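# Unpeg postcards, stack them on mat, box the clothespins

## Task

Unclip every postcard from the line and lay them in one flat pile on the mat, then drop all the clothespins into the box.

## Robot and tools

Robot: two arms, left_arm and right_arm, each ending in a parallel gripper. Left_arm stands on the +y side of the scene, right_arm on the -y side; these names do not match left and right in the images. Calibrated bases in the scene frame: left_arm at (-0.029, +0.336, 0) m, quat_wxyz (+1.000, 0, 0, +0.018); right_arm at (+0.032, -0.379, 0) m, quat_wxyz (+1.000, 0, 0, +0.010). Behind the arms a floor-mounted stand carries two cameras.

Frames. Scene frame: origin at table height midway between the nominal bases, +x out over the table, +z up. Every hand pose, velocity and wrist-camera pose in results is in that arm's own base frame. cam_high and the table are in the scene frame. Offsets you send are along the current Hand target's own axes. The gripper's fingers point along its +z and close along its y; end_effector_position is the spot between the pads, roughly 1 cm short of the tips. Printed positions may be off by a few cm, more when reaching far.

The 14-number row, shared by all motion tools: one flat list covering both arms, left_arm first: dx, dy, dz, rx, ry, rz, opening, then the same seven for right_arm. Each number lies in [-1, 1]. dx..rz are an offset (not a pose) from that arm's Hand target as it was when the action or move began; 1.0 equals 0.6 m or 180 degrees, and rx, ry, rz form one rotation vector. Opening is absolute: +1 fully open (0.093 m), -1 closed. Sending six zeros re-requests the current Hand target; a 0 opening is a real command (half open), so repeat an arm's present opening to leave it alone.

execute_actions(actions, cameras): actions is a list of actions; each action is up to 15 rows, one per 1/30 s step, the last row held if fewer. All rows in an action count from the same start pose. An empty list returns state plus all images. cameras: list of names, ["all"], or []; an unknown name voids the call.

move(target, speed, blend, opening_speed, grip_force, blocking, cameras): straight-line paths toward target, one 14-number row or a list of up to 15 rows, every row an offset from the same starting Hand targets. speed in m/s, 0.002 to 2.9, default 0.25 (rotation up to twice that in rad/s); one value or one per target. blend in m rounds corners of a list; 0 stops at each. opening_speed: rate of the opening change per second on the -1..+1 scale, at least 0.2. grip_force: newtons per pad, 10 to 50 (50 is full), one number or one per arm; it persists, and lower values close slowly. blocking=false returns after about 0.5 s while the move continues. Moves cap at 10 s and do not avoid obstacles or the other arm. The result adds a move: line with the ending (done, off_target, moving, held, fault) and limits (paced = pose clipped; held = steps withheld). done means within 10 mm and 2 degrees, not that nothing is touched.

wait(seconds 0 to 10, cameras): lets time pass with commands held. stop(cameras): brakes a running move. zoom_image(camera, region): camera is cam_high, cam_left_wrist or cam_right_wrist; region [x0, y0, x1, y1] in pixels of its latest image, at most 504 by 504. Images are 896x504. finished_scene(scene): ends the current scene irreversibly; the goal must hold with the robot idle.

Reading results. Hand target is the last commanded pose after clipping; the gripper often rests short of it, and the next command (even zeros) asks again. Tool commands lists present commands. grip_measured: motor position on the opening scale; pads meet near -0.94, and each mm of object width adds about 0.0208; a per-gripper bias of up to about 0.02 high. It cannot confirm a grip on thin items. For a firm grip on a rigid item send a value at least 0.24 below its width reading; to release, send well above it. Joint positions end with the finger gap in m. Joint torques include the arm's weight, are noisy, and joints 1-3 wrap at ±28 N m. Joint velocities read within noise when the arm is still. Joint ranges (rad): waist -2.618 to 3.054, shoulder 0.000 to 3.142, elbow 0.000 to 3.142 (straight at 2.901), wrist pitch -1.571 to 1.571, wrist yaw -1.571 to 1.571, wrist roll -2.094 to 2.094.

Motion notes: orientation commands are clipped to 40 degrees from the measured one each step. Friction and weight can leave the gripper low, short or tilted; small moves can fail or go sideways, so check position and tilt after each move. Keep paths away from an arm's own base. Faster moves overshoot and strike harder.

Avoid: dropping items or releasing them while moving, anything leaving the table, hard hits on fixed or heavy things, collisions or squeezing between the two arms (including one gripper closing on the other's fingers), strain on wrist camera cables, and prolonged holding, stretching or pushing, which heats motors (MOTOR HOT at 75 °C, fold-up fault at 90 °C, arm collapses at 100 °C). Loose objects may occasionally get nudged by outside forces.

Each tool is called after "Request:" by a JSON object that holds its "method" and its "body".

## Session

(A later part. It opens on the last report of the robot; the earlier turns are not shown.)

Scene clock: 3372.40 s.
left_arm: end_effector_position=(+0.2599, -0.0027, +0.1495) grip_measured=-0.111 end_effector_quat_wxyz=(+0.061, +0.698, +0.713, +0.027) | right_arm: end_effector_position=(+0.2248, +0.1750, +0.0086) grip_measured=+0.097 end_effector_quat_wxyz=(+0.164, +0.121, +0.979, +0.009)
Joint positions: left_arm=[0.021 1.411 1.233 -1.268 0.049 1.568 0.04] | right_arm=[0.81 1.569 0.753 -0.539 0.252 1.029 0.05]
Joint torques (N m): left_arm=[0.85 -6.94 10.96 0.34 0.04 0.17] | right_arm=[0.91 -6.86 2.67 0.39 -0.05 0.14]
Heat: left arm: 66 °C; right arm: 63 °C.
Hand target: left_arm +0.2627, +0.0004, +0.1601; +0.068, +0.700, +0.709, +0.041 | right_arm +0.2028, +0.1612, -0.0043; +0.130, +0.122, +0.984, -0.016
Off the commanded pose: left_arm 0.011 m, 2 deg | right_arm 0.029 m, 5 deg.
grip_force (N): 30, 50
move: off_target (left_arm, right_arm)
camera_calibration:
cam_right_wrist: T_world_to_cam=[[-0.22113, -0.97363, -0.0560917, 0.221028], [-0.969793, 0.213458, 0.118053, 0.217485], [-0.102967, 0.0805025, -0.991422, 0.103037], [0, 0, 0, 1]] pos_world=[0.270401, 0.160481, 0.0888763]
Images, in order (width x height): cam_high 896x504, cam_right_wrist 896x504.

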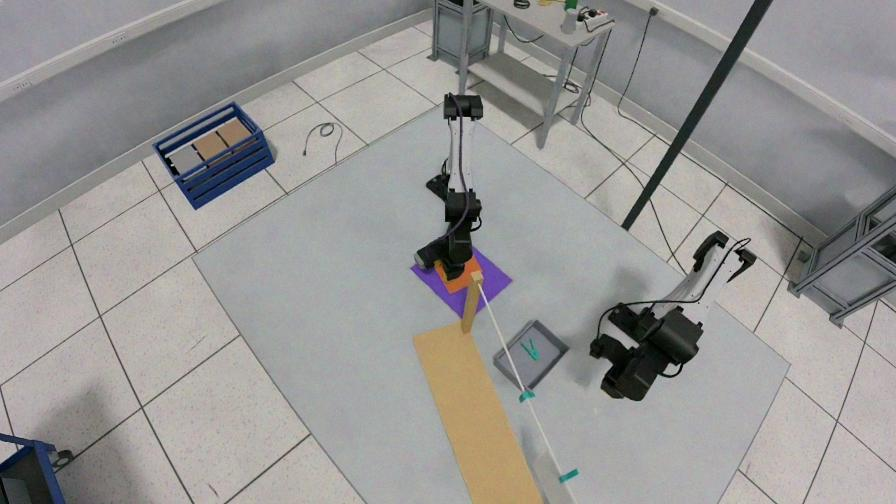

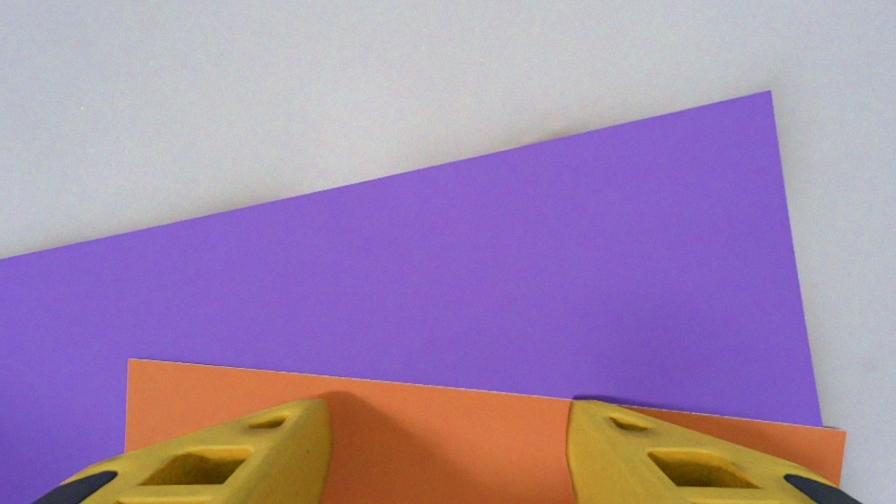

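Request:
{"method": "move", "body": {"target": [[0,0,0,0,0,0,-0.11,0.0265,-0.0275,-0.0072,0,0,0,0.1],[0,0,0,0,0,0,-0.11,-0.035,0.0038,-0.1188,0,0,0,0.1],[0,0,0,0,0,0,-0.11,-0.2143,-0.2695,-0.157,-0.013,0,-0.0483,0.1]], "speed": [0.05,0.08,0.2], "blend": [0,0.02,0], "cameras": ["cam_high"]}}

Request:
{"method": "zoom_image", "body": {"camera": "cam_high", "region": [400, 220, 530, 330]}}

Scene clock: 3401.03 s.
left_arm: end_effector_position=(+0.2599, -0.0027, +0.1495) grip_measured=-0.111 end_effector_quat_wxyz=(+0.061, +0.698, +0.713, +0.027) | right_arm: end_effector_position=(+0.2551, -0.0189, +0.1153) grip_measured=+0.097 end_effector_quat_wxyz=(+0.129, +0.046, +0.990, -0.010)
Joint positions: left_arm=[0.021 1.411 1.233 -1.268 0.049 1.568 0.04] | right_arm=[-0.064 1.27 0.966 -1.007 0.015 0.027 0.05]
Joint torques (N m): left_arm=[0.84 -6.94 10.96 0.34 0.03 0.17] | right_arm=[-0.81 -3.43 9.18 0.89 -0.17 -0.23]
Heat: left arm: 66 °C; right arm: 60 °C.
Hand target: left_arm +0.2627, +0.0004, +0.1601; +0.068, +0.700, +0.709, +0.041 | right_arm +0.2599, -0.0199, +0.1202; +0.131, +0.044, +0.990, -0.006
Off the commanded pose: left_arm 0.011 m, 2 deg | right_arm 0.007 m, 1 deg.
grip_force (N): 30, 50
move: off_target (left_arm)
Images, in order (width x height): cam_high 896x504.

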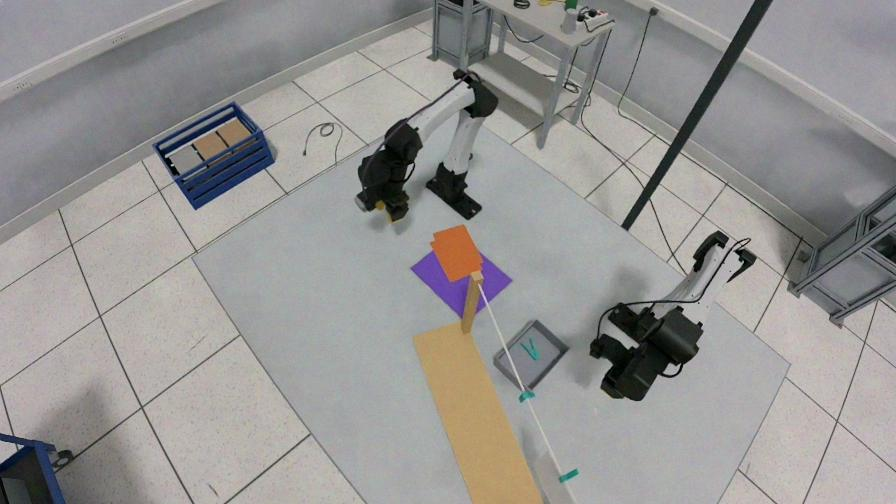

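Scaled by 3.877 from the camera's 896x504 image, which has a finer 1280x720 frame.

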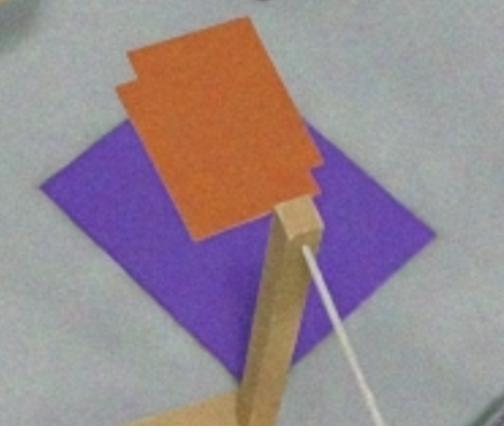

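Request:
{"method": "move", "body": {"target": [0,0,0,0,0,0,-0.11,0.2797,0.181,0.0282,-0.0893,0.0241,-0.4011,0.1], "speed": 0.15, "cameras": ["cam_high","cam_right_wrist"]}}

Request:
{"method": "zoom_image", "body": {"camera": "cam_high", "region": [400, 200, 530, 310]}}

Scene clock: 3438.37 s.
left_arm: end_effector_position=(+0.2599, -0.0027, +0.1495) grip_measured=-0.111 end_effector_quat_wxyz=(+0.061, +0.698, +0.713, +0.027) | right_arm: end_effector_position=(+0.1168, +0.1014, +0.0622) grip_measured=+0.097 end_effector_quat_wxyz=(+0.072, -0.555, +0.828, +0.044)
Joint positions: left_arm=[0.021 1.411 1.233 -1.268 0.049 1.568 0.04] | right_arm=[0.624 0.956 0.606 -1.073 -0.083 -0.55 0.05]
Joint torques (N m): left_arm=[0.87 -6.94 10.95 0.34 0.04 0.17] | right_arm=[1.02 -2.48 5.39 0.75 -0.23 -0.22]
Heat: left arm: 67 °C; right arm: 64 °C.
Hand target: left_arm +0.2627, +0.0004, +0.1601; +0.068, +0.700, +0.709, +0.041 | right_arm +0.1126, +0.1024, +0.0602; +0.072, -0.563, +0.822, +0.049
Off the commanded pose: left_arm 0.011 m, 2 deg | right_arm 0.005 m, 1 deg.
grip_force (N): 30, 50
move: off_target (left_arm)
camera_calibration:
cam_right_wrist: T_world_to_cam=[[0.929905, -0.367742, 0.00653572, -0.0713766], [-0.355533, -0.894196, 0.272048, 0.153172], [-0.0941994, -0.255302, -0.962261, 0.182271], [0, 0, 0, 1]] pos_world=[0.138001, 0.157251, 0.134188]
Images, in order (width x height): cam_high 896x504, cam_right_wrist 896x504.

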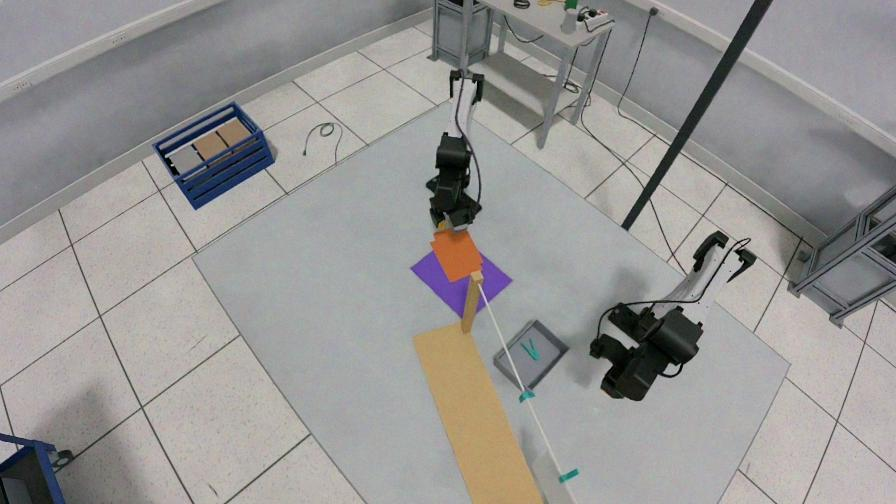

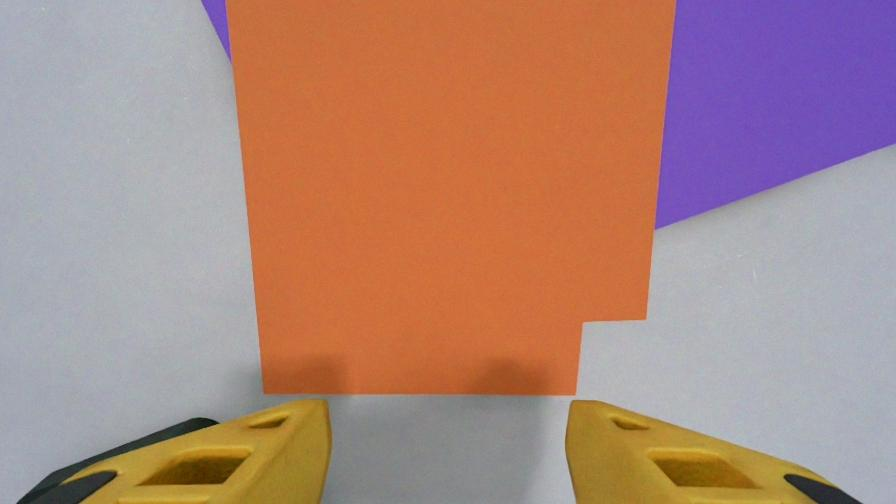

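Scaled by 3.877 from the camera's 896x504 image, which has a finer 1280x720 frame.

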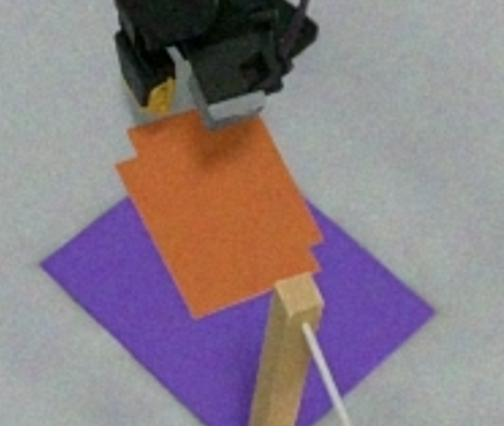

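Request:
{"method": "move", "body": {"target": [[0,0,0,0,0,0,-1,0.0185,0,0.105,0,0,0,0.1],[-0.7573,0.0095,0.2007,-0.0156,-0.1916,-0.1751,-1,-0.1,-0.0428,0.1258,0,0,0,0.1]], "speed": [0.06,0.15], "cameras": ["cam_high","cam_right_wrist","cam_left_wrist"]}}

Request:
{"method": "zoom_image", "body": {"camera": "cam_high", "region": [400, 200, 530, 310]}}

Scene clock: 3488.07 s.
left_arm: end_effector_position=(+0.2850, -0.4500, +0.0549) grip_measured=-0.973 end_effector_quat_wxyz=(+0.286, +0.472, +0.817, -0.166) | right_arm: end_effector_position=(+0.1620, +0.1605, +0.0072) grip_measured=+0.097 end_effector_quat_wxyz=(+0.080, -0.564, +0.820, +0.058)
Joint positions: left_arm=[-0.996 2.084 1.44 -0.254 0.033 0.039 0] | right_arm=[0.709 1.374 0.605 -0.631 -0.097 -0.487 0.05]
Joint torques (N m): left_arm=[0.08 -11.9 11.85 1.53 -0.06 -0.11] | right_arm=[1.14 -0.92 5.05 1.16 0.07 0.04]
Heat: left arm: 66 °C; right arm: 59 °C.
Hand target: left_arm +0.2912, -0.4580, +0.0597; +0.297, +0.463, +0.818, -0.169 | right_arm +0.1627, +0.1604, -0.0037; +0.072, -0.563, +0.822, +0.049
Off the commanded pose: left_arm 0.011 m, 2 deg | right_arm 0.011 m, 1 deg.
grip_force (N): 30, 50
move: off_target (left_arm, right_arm)
camera_calibration:
cam_left_wrist: T_world_to_cam=[[-0.847445, -0.530866, -0.00426438, 0.00137472], [-0.523042, 0.836277, -0.164522, 0.565821], [0.0909054, -0.137193, -0.986364, 0.0578221], [0, 0, 0, 1]] pos_world=[0.291856, -0.46452, 0.15013]
cam_right_wrist: T_world_to_cam=[[0.938675, -0.344766, -0.00507151, -0.096351], [-0.333086, -0.910479, 0.245115, 0.236158], [-0.0891249, -0.228394, -0.969481, 0.143456], [0, 0, 0, 1]] pos_world=[0.181889, 0.214563, 0.0807027]

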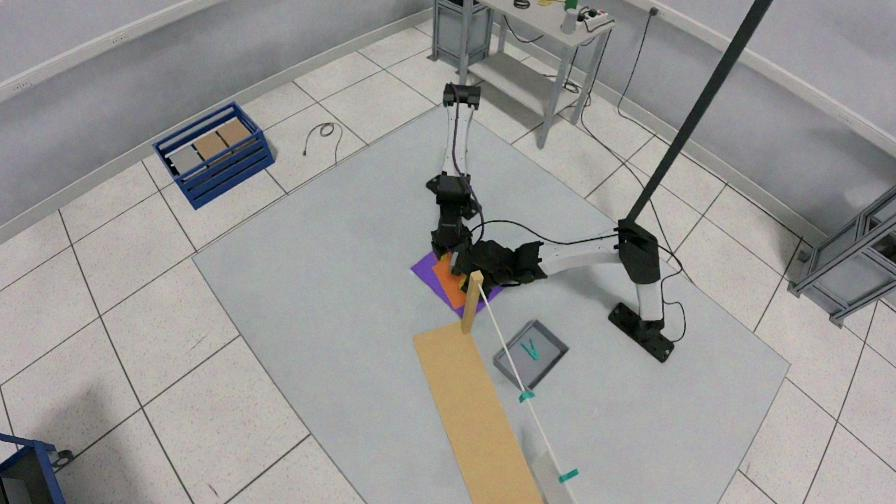

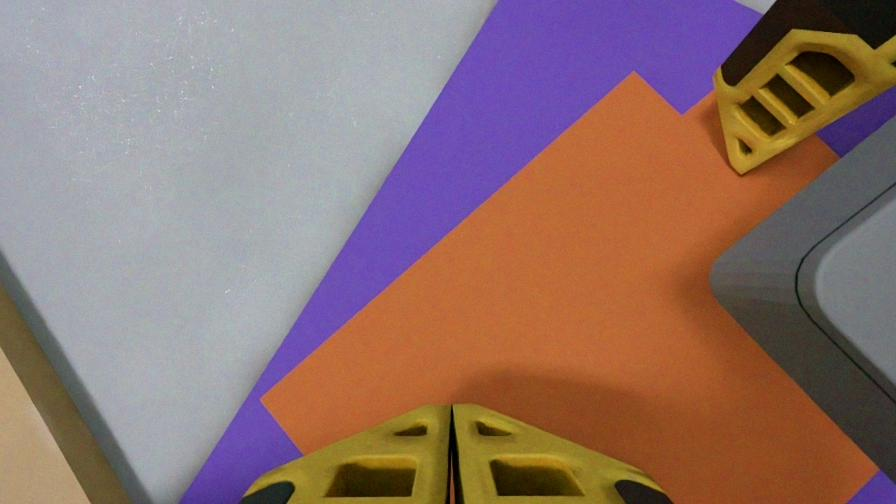

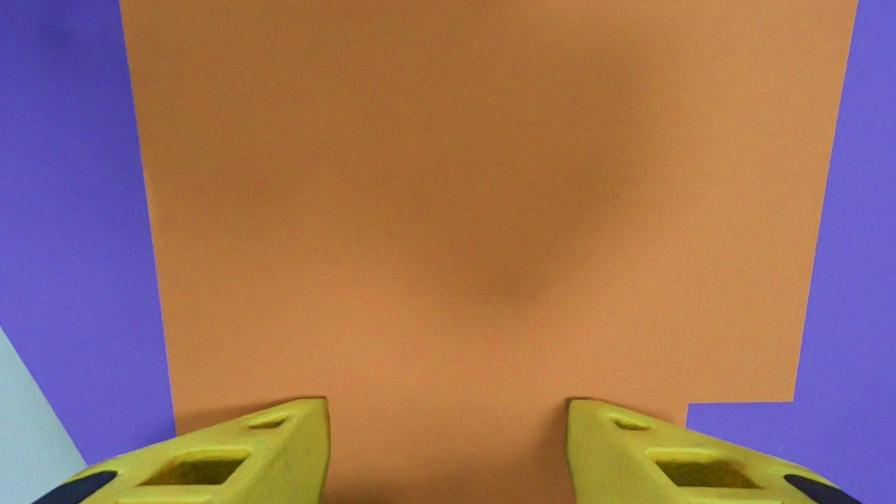

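Scaled by 3.877 from the camera's 896x504 image, which has a finer 1280x720 frame.

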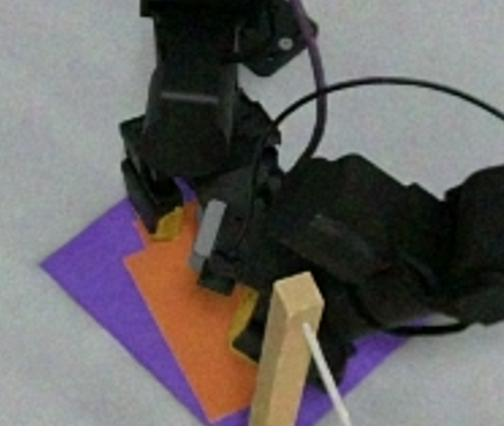

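Request:
{"method": "move", "body": {"target": [[0.005,0.064,-0.0042,0,0,0,-1,0,0,0,0,0,0,0.1],[0.0712,0.064,0.0747,0,0,0,-1,0,0,0,0,0,0,0.1],[0.0712,0.064,0.0747,0,0,0,-1,-0.0243,-0.0317,0.0042,0,0,0,0.1]], "speed": [0.08,0.06,0.04], "cameras": ["cam_high","cam_right_wrist","cam_left_wrist"]}}

Request:
{"method": "zoom_image", "body": {"camera": "cam_high", "region": [400, 200, 530, 310]}}

Scene clock: 3516.63 s.
left_arm: end_effector_position=(+0.3285, -0.4415, +0.0191) grip_measured=-0.973 end_effector_quat_wxyz=(+0.318, +0.454, +0.814, -0.177) | right_arm: end_effector_position=(+0.1781, +0.1693, +0.0070) grip_measured=+0.097 end_effector_quat_wxyz=(+0.073, -0.565, +0.820, +0.058)
Joint positions: left_arm=[-0.909 2.183 1.392 -0.038 0.073 0.08 0] | right_arm=[0.689 1.463 0.679 -0.631 -0.104 -0.509 0.05]
Joint torques (N m): left_arm=[0.29 -11.56 6.67 1.48 0.15 0.16] | right_arm=[-1.25 -1.55 5.39 1.18 0.09 -0.25]
Heat: left arm: 68 °C; right arm: 57 °C.
Hand target: left_arm +0.3222, -0.4349, -0.0020; +0.297, +0.463, +0.818, -0.169 | right_arm +0.1857, +0.1673, -0.0037; +0.072, -0.563, +0.822, +0.049
Off the commanded pose: left_arm 0.023 m, 3 deg | right_arm 0.013 m, 1 deg.
grip_force (N): 30, 50
move: off_target (left_arm, right_arm)
camera_calibration:
cam_left_wrist: T_world_to_cam=[[-0.830911, -0.556394, -0.00371659, 0.0259206], [-0.540167, 0.808244, -0.23444, 0.570102], [0.133445, -0.192791, -0.972123, -0.0189924], [0, 0, 0, 1]] pos_world=[0.332022, -0.450021, 0.115288]
cam_right_wrist: T_world_to_cam=[[0.939701, -0.341734, -0.0134086, -0.109092], [-0.327301, -0.909999, 0.254512, 0.248465], [-0.0991775, -0.234777, -0.966977, 0.149648], [0, 0, 0, 1]] pos_world=[0.198678, 0.223957, 0.0800056]

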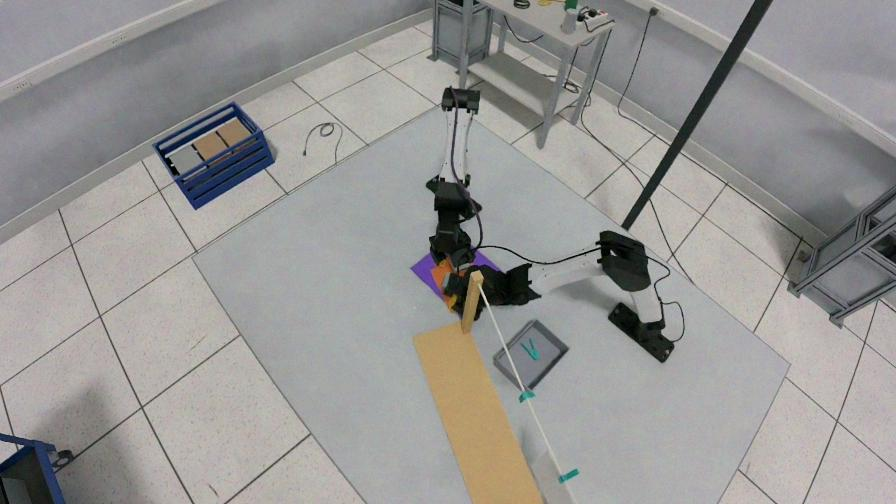

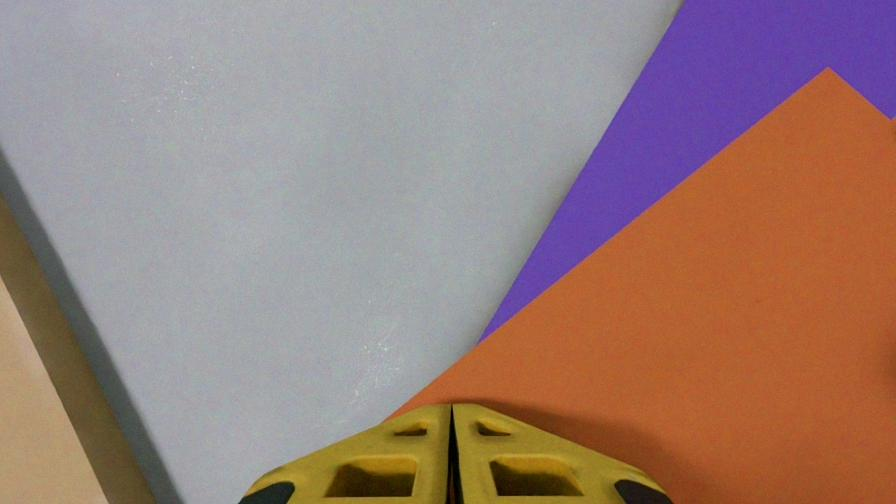

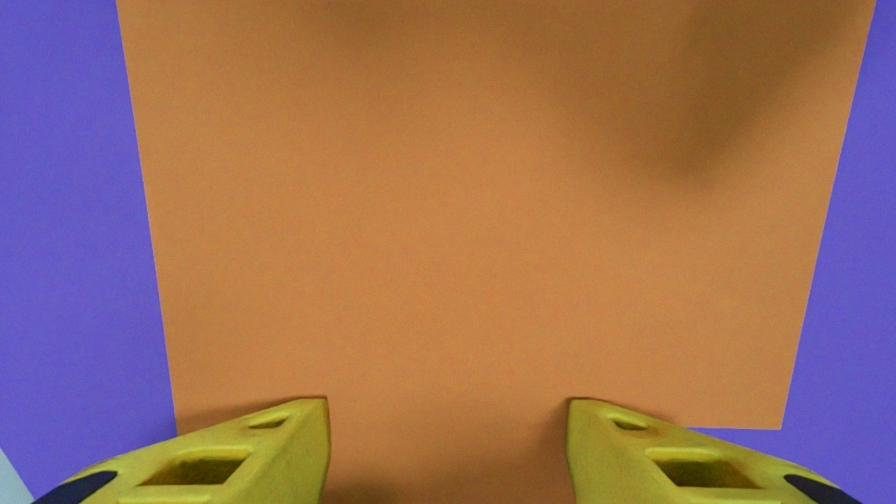

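Scaled by 3.877 from the camera's 896x504 image, which has a finer 1280x720 frame.

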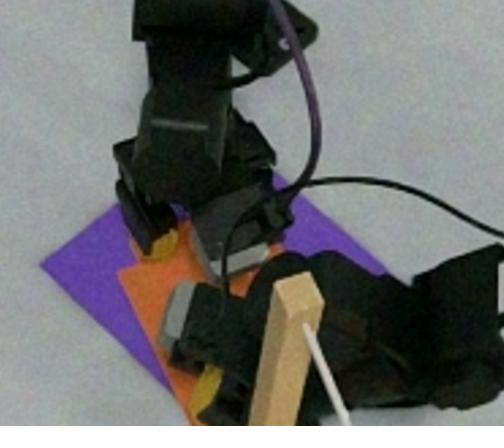

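Request:
{"method": "move", "body": {"target": [0,0,0,0,0,0,-1,-0.0233,-0.0195,0.0042,0,0,0,0.1], "speed": 0.04, "cameras": ["cam_right_wrist","cam_left_wrist"]}}

Scene clock: 3530.17 s.
left_arm: end_effector_position=(+0.3286, -0.4416, +0.0193) grip_measured=-0.973 end_effector_quat_wxyz=(+0.318, +0.454, +0.813, -0.177) | right_arm: end_effector_position=(+0.1932, +0.1771, +0.0070) grip_measured=+0.097 end_effector_quat_wxyz=(+0.071, -0.565, +0.820, +0.057)
Joint positions: left_arm=[-0.909 2.183 1.392 -0.037 0.073 0.08 0] | right_arm=[0.676 1.533 0.744 -0.631 -0.104 -0.524 0.05]
Joint torques (N m): left_arm=[0.29 -11.58 6.67 1.47 0.15 0.17] | right_arm=[-1.31 -2.19 5.55 1.19 0.05 -0.24]
Heat: left arm: 65 °C; right arm: 58 °C.
Hand target: left_arm +0.3222, -0.4349, -0.0019; +0.297, +0.463, +0.818, -0.169 | right_arm +0.2018, +0.1763, -0.0037; +0.072, -0.563, +0.822, +0.049
Off the commanded pose: left_arm 0.023 m, 3 deg | right_arm 0.014 m, 1 deg.
grip_force (N): 30, 50
move: off_target (left_arm, right_arm)
camera_calibration:
cam_left_wrist: T_world_to_cam=[[-0.830886, -0.55643, -0.00376061, 0.0259844], [-0.540104, 0.808097, -0.23509, 0.570165], [0.13385, -0.193302, -0.971966, -0.0192919], [0, 0, 0, 1]] pos_world=[0.332121, -0.450019, 0.115387]
cam_right_wrist: T_world_to_cam=[[0.939989, -0.340938, -0.0134587, -0.120759], [-0.326077, -0.909232, 0.258788, 0.260071], [-0.100468, -0.238869, -0.96584, 0.15389], [0, 0, 0, 1]] pos_world=[0.213777, 0.232053, 0.0797045]
Images, in order (width x height): cam_left_wrist 896x504, cam_right_wrist 896x504.

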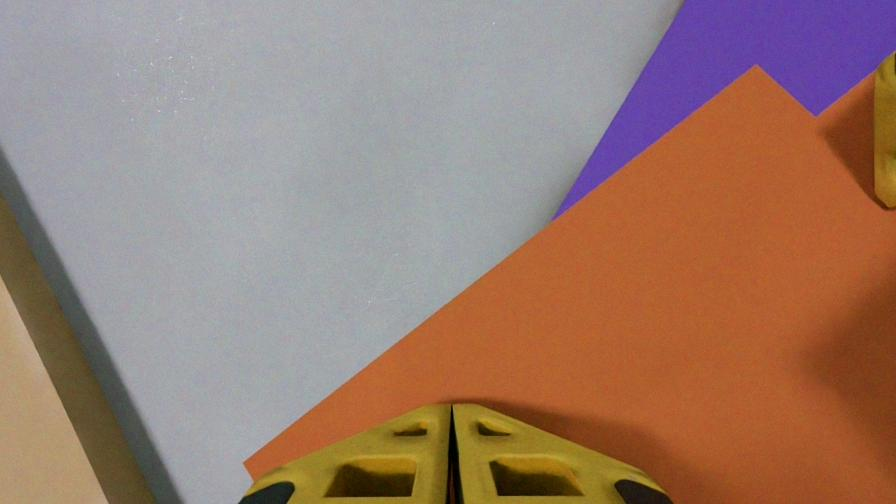

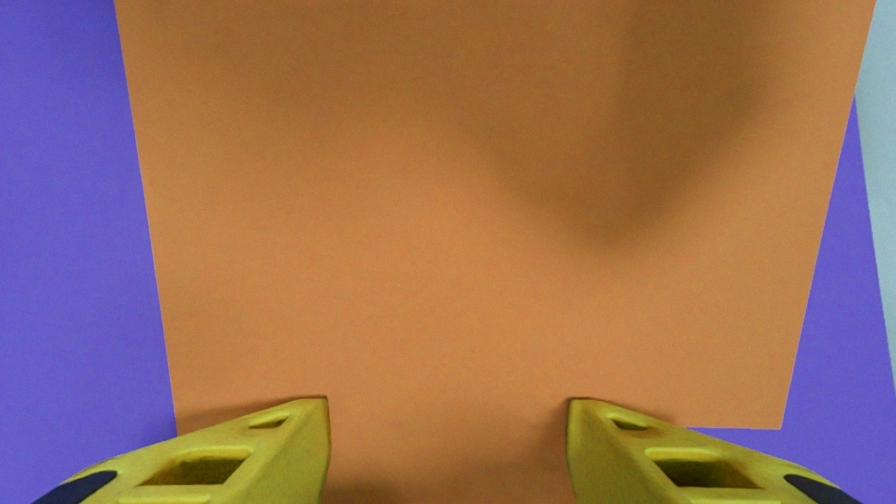

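Request:
{"method": "move", "body": {"target": [[0,0,0,0,0,0,-1,0.0023,0,0.0131,0,0,0,0.1],[0.0162,-0.054,0.0083,0,0,0,-1,0.0023,0,0.0131,0,0,0,0.1]], "speed": 0.04, "cameras": ["cam_right_wrist","cam_left_wrist","cam_high"]}}

Request:
{"method": "zoom_image", "body": {"camera": "cam_high", "region": [400, 200, 530, 310]}}

Scene clock: 3557.73 s.
left_arm: end_effector_position=(+0.3215, -0.4504, +0.0184) grip_measured=-0.973 end_effector_quat_wxyz=(+0.341, +0.437, +0.813, -0.178) | right_arm: end_effector_position=(+0.1935, +0.1775, +0.0068) grip_measured=+0.097 end_effector_quat_wxyz=(+0.072, -0.565, +0.820, +0.058)
Joint positions: left_arm=[-0.945 2.183 1.352 0.05 0.019 0.032 0] | right_arm=[0.675 1.534 0.744 -0.628 -0.105 -0.524 0.05]
Joint torques (N m): left_arm=[-3.19 -11.67 5.64 1.18 0.18 0.11] | right_arm=[-1.11 -0.95 4.07 1.46 0.06 -0.23]
Heat: left arm: 62 °C; right arm: 57 °C.
Hand target: left_arm +0.2923, -0.4479, -0.0120; +0.297, +0.463, +0.818, -0.169 | right_arm +0.2018, +0.1764, -0.0116; +0.072, -0.563, +0.822, +0.049
Off the commanded pose: left_arm 0.042 m, 6 deg | right_arm 0.020 m, 1 deg.
grip_force (N): 30, 50
move: off_target (left_arm, right_arm)
camera_calibration:
cam_left_wrist: T_world_to_cam=[[-0.810428, -0.585744, -0.0105481, -0.00454341], [-0.560223, 0.780132, -0.278467, 0.56795], [0.171339, -0.219768, -0.960388, -0.0450172], [0, 0, 0, 1]] pos_world=[0.32221, -0.45563, 0.114873]
cam_right_wrist: T_world_to_cam=[[0.939928, -0.341093, -0.013841, -0.120861], [-0.326286, -0.909568, 0.25734, 0.260707], [-0.100366, -0.237365, -0.966222, 0.153555], [0, 0, 0, 1]] pos_world=[0.214077, 0.232354, 0.0796052]

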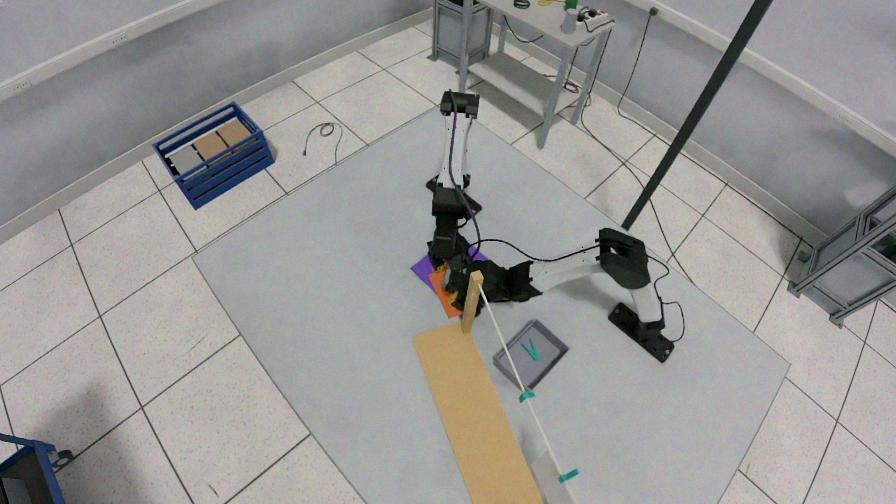

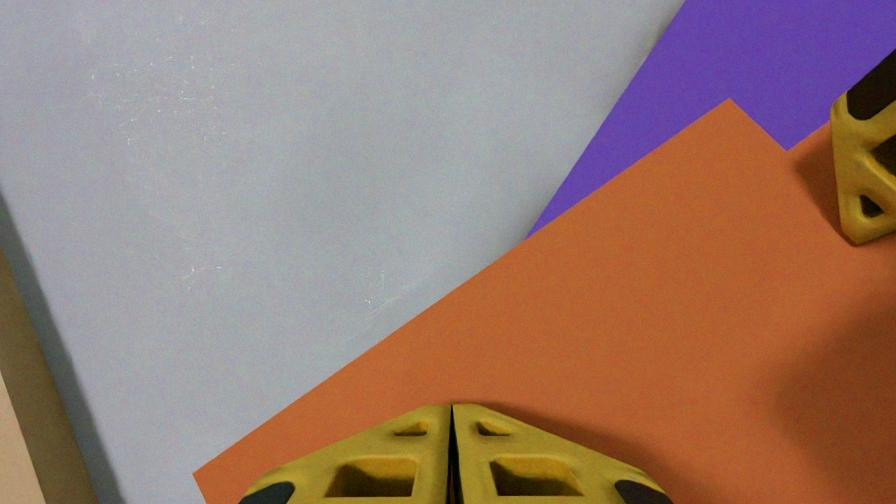

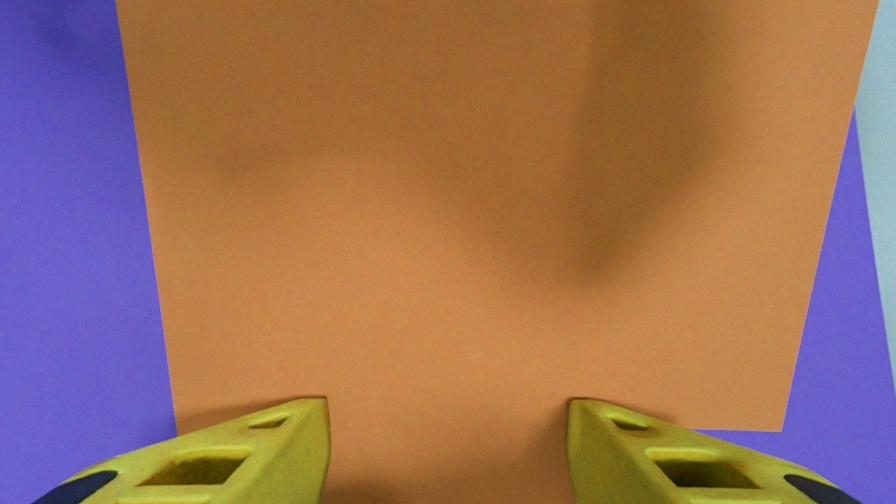

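Scaled by 3.877 from the camera's 896x504 image, which has a finer 1280x720 frame.

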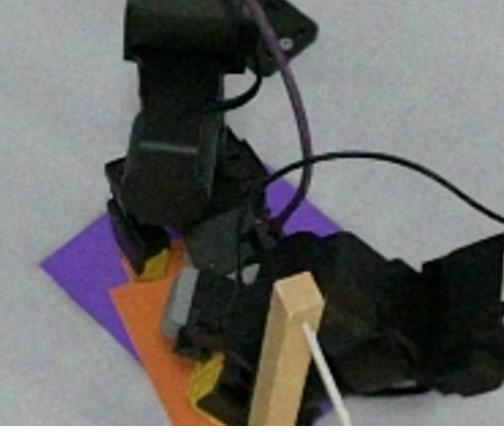

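Request:
{"method": "move", "body": {"target": [0.0052,-0.0467,-0.0042,0,0,0,-1,0,0,0,0,0,0,0.1], "speed": 0.04, "cameras": ["cam_right_wrist","cam_left_wrist"]}}

Scene clock: 3564.50 s.
left_arm: end_effector_position=(+0.3198, -0.4485, +0.0185) grip_measured=-0.973 end_effector_quat_wxyz=(+0.357, +0.406, +0.826, -0.161) | right_arm: end_effector_position=(+0.1933, +0.1776, +0.0066) grip_measured=+0.097 end_effector_quat_wxyz=(+0.072, -0.567, +0.818, +0.058)
Joint positions: left_arm=[-0.971 2.174 1.325 0.08 -0.064 -0.03 0] | right_arm=[0.675 1.535 0.744 -0.628 -0.106 -0.529 0.05]
Joint torques (N m): left_arm=[-6.68 -12.29 5.26 1.05 0.62 0.24] | right_arm=[-1.03 -0.92 4.19 1.46 0.1 -0.13]
Heat: left arm: 61 °C; right arm: 57 °C.
Hand target: left_arm +0.2662, -0.4588, -0.0121; +0.297, +0.463, +0.818, -0.169 | right_arm +0.2018, +0.1764, -0.0116; +0.072, -0.563, +0.822, +0.049
Off the commanded pose: left_arm 0.063 m, 10 deg | right_arm 0.020 m, 1 deg.
grip_force (N): 30, 50
move: off_target (left_arm, right_arm)
camera_calibration:
cam_left_wrist: T_world_to_cam=[[-0.762491, -0.64656, -0.0238013, -0.0471422], [-0.613216, 0.733922, -0.292105, 0.561936], [0.206332, -0.208132, -0.95609, -0.0503221], [0, 0, 0, 1]] pos_world=[0.319026, -0.453371, 0.11491]
cam_right_wrist: T_world_to_cam=[[0.941638, -0.336308, -0.0146682, -0.12183], [-0.321483, -0.911343, 0.257104, 0.260212], [-0.099834, -0.237384, -0.966272, 0.153263], [0, 0, 0, 1]] pos_world=[0.213674, 0.232552, 0.0794058]
Images, in order (width x height): cam_left_wrist 896x504, cam_right_wrist 896x504.

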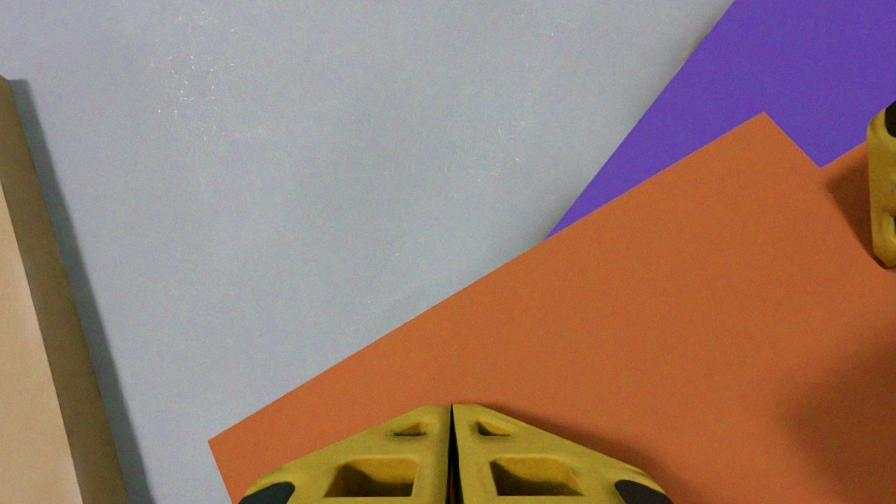

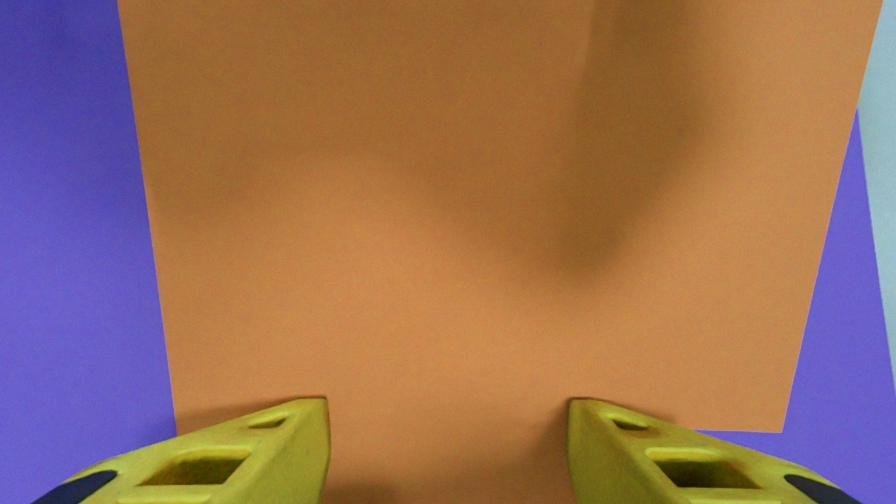

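Request:
{"method": "move", "body": {"target": [[-0.0898,0.1045,-0.0813,0,0,0,-1,0,0,0,0,0,0,0.1],[0.0085,0.0403,-0.251,0,0,0,-1,0,0,0,0,0,0,0.1],[0.3202,0.3885,-0.6437,0.0156,0.1916,0.1751,-1,0,0,0,0,0,0,0.1]], "speed": [0.08,0.12,0.25], "blend": [0.01,0.02,0], "cameras": ["cam_high","cam_right_wrist"]}}

Request:
{"method": "zoom_image", "body": {"camera": "cam_high", "region": [400, 200, 530, 310]}}

Scene clock: 3596.23 s.
left_arm: end_effector_position=(+0.3102, -0.4405, +0.0198) grip_measured=-0.973 end_effector_quat_wxyz=(+0.312, +0.438, +0.828, -0.162) | right_arm: end_effector_position=(+0.1948, +0.1789, +0.0068) grip_measured=+0.097 end_effector_quat_wxyz=(+0.075, -0.568, +0.817, +0.058)
Joint positions: left_arm=[-0.955 2.15 1.359 -0.062 0.007 0.015 0] | right_arm=[0.675 1.536 0.745 -0.621 -0.106 -0.531 0.05]
Joint torques (N m): left_arm=[0.1 -13.75 8.39 1.5 0.04 0.01] | right_arm=[-1.18 -1.17 4.07 1.44 0.09 -0.11]
Heat: left arm: 58 °C; right arm: 56 °C.
Hand target: left_arm +0.3093, -0.4409, +0.0194; +0.311, +0.438, +0.828, -0.163 (not the last commanded pose) | right_arm +0.2018, +0.1765, -0.0116; +0.072, -0.563, +0.822, +0.049
Off the commanded pose: left_arm 0.465 m, 49 deg | right_arm 0.020 m, 1 deg.
led back after a hold (right arm): the arm was led back toward your command in small steps, so it may still be short of it.
grip_force (N): 30, 50
move: held (left_arm; a check stopped the path), off_target (right_arm); path passed 0 of 3 targets; limits=held
pose unreachable (left arm): on one or more control steps of this call, first in action 0 (counted from 0), this arm could not follow its commanded pose, so it was not sent that pose on those steps. It may still have moved: this result reports where it is.
cause: moving toward the commanded pose would bring a part of the arm too close to another arm (this arm's wrist camera and the right arm's wrist (the part past joint 4), along the way the arms are being sent, or toward where that arm still pushes).
pose unreachable (right arm): on one or more control steps of this call, first in action 0 (counted from 0), this arm could not follow its commanded pose, so it was not sent that pose on those steps. It may still have moved: this result reports where it is.
cause: moving toward the commanded pose would bring a part of the arm too close to another arm (this arm's wrist (the part past joint 4) and the left arm's wrist camera, along the way the arms are being sent, or toward where that arm still pushes).
camera_calibration:
cam_right_wrist: T_world_to_cam=[[0.942348, -0.334464, -0.0106697, -0.123332], [-0.32121, -0.913024, 0.251418, 0.262083], [-0.0938319, -0.233496, -0.96782, 0.152108], [0, 0, 0, 1]] pos_world=[0.214678, 0.233554, 0.0800047]
Images, in order (width x height): cam_high 896x504, cam_right_wrist 896x504.

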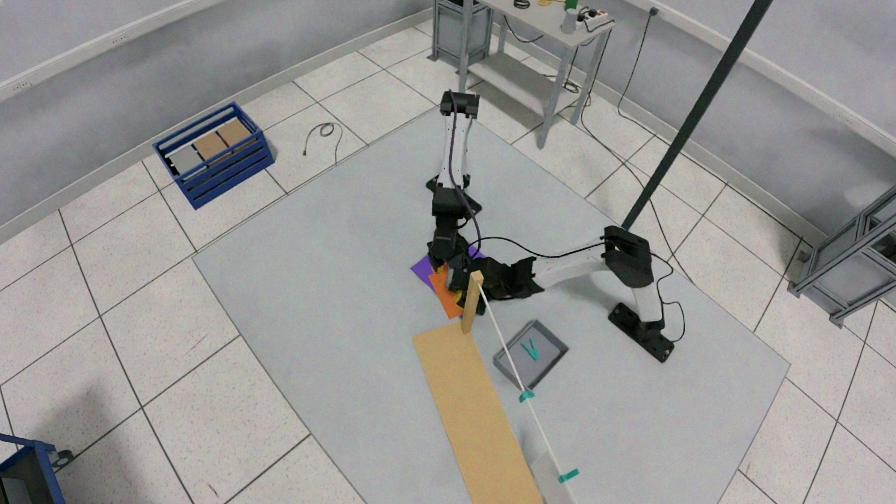

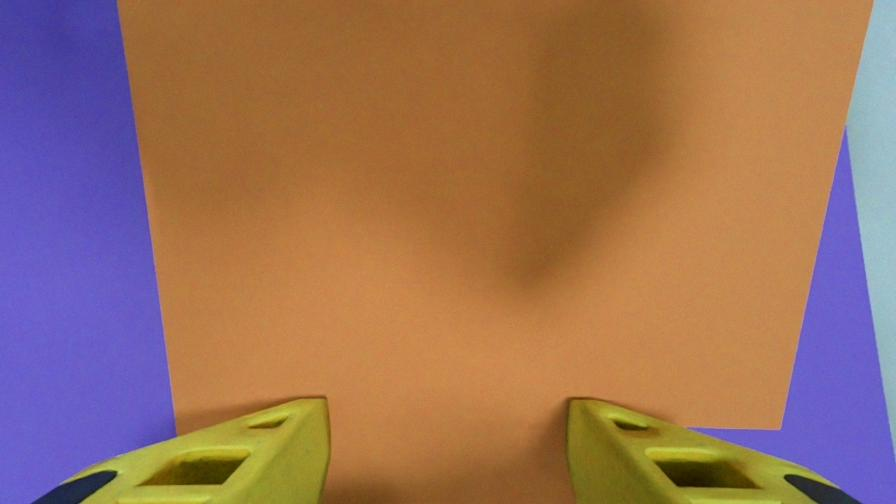

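Scaled by 3.877 from the camera's 896x504 image, which has a finer 1280x720 frame.

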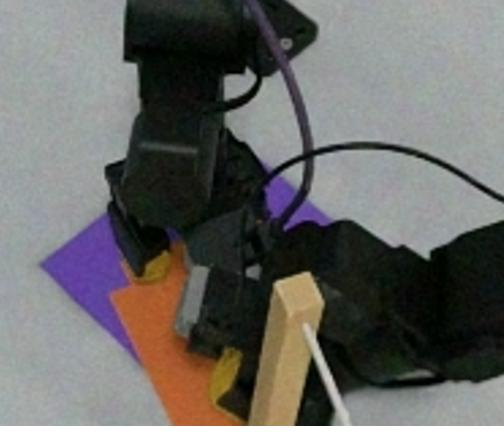

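Request:
{"method": "move", "body": {"target": [[0,0,0,0,0,0,-1,-0.0183,0.013,-0.118,0,0,0,0.1]], "speed": [0.08], "cameras": ["cam_right_wrist"]}}

Scene clock: 3609.77 s.
left_arm: end_effector_position=(+0.3127, -0.4416, +0.0218) grip_measured=-0.973 end_effector_quat_wxyz=(+0.317, +0.435, +0.827, -0.164) | right_arm: end_effector_position=(+0.1883, +0.1698, +0.0471) grip_measured=+0.097 end_effector_quat_wxyz=(+0.050, -0.564, +0.823, +0.046)
Joint positions: left_arm=[-0.953 2.15 1.359 -0.05 0.005 0.014 0] | right_arm=[0.678 1.46 0.862 -0.865 -0.084 -0.52 0.05]
Joint torques (N m): left_arm=[-0.06 -13.75 8.4 1.39 0.07 0.02] | right_arm=[1.1 -8.35 8.69 0.62 -0.15 0.02]
Heat: left arm: 59 °C; right arm: 55 °C.
Hand target: left_arm +0.3094, -0.4408, +0.0194; +0.311, +0.438, +0.828, -0.163 | right_arm +0.1939, +0.1777, +0.0599; +0.072, -0.563, +0.822, +0.049
Off the commanded pose: left_arm 0.004 m, 1 deg | right_arm 0.016 m, 3 deg.
grip_force (N): 30, 50
move: off_target (right_arm)
camera_calibration:
cam_right_wrist: T_world_to_cam=[[0.937987, -0.346069, -0.020397, -0.116534], [-0.323939, -0.895923, 0.30395, 0.236674], [-0.123462, -0.278494, -0.95247, 0.200754], [0, 0, 0, 1]] pos_world=[0.210761, 0.227622, 0.116898]
Images, in order (width x height): cam_right_wrist 896x504.

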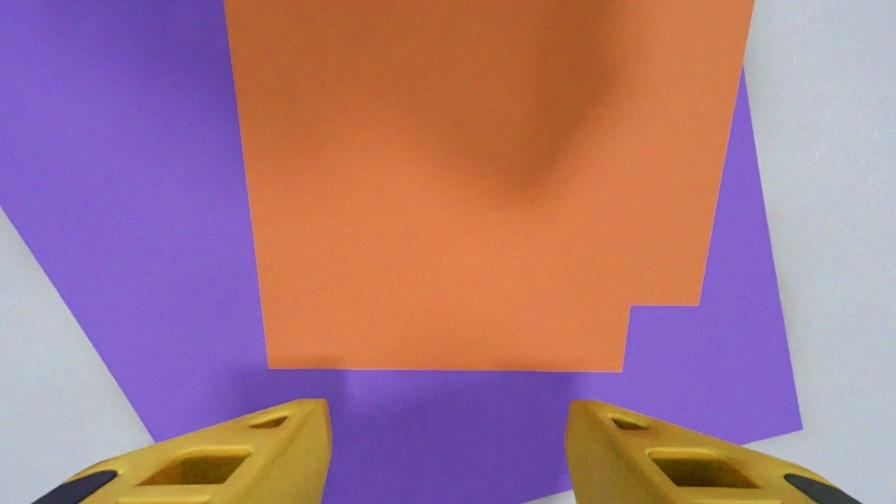

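Request:
{"method": "move", "body": {"target": [[0,0,0,0,0,0,-1,0.2462,-0.2217,-0.1452,0.0893,-0.0241,0.4011,0.1],[-0.0555,0.0113,-0.0637,0,0,0,-1,0.2462,-0.2217,-0.1452,0.0893,-0.0241,0.4011,0.1],[0.0483,-0.0263,-0.2205,0,0,0,-1,0.2462,-0.2217,-0.1452,0.0893,-0.0241,0.4011,0.1],[0.3377,0.3497,-0.605,0.0251,0.1948,0.1921,-1,0.2462,-0.2217,-0.1452,0.0893,-0.0241,0.4011,0.1]], "speed": [0.2,0.1,0.15,0.25], "blend": [0.02,0.01,0.03,0], "cameras": ["cam_high"]}}

Request:
{"method": "zoom_image", "body": {"camera": "cam_high", "region": [400, 220, 530, 330]}}

Scene clock: 3640.57 s.
left_arm: end_effector_position=(+0.2580, -0.0027, +0.1547) grip_measured=-0.973 end_effector_quat_wxyz=(+0.069, +0.697, +0.713, +0.035) | right_arm: end_effector_position=(+0.2550, -0.0162, +0.1159) grip_measured=+0.097 end_effector_quat_wxyz=(+0.131, +0.034, +0.991, -0.002)
Joint positions: left_arm=[0.021 1.384 1.229 -1.268 0.049 1.566 0] | right_arm=[-0.066 1.266 0.964 -1.006 -0.004 0.002 0.05]
Joint torques (N m): left_arm=[0.85 -4.49 11.11 0.39 0.03 0.17] | right_arm=[-0.69 -2.85 9.24 0.89 0.08 0.05]
Heat: left arm: 61 °C; right arm: 58 °C.
Hand target: left_arm +0.2617, +0.0004, +0.1605; +0.068, +0.700, +0.710, +0.041 | right_arm +0.2600, -0.0201, +0.1201; +0.131, +0.044, +0.990, -0.006
Off the commanded pose: left_arm 0.008 m, 1 deg | right_arm 0.008 m, 1 deg.
grip_force (N): 30, 50
move: done
Images, in order (width x height): cam_high 896x504.

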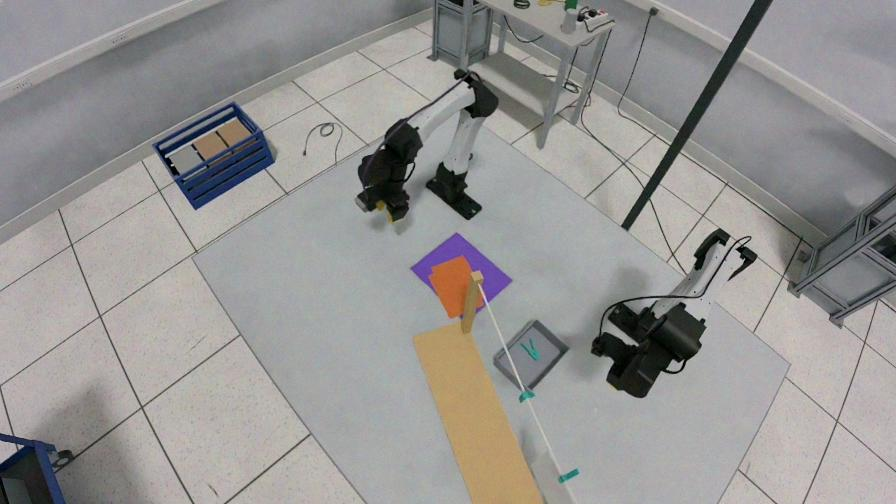

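Scaled by 3.877 from the camera's 896x504 image, which has a finer 1280x720 frame.

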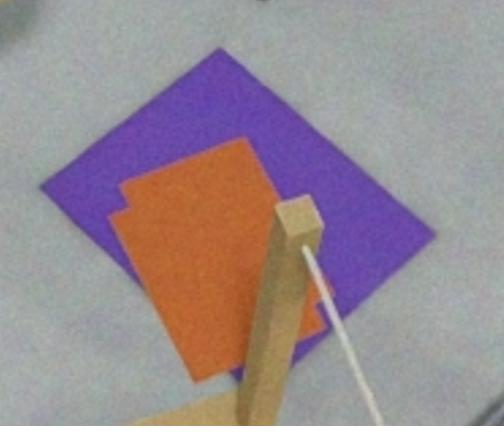

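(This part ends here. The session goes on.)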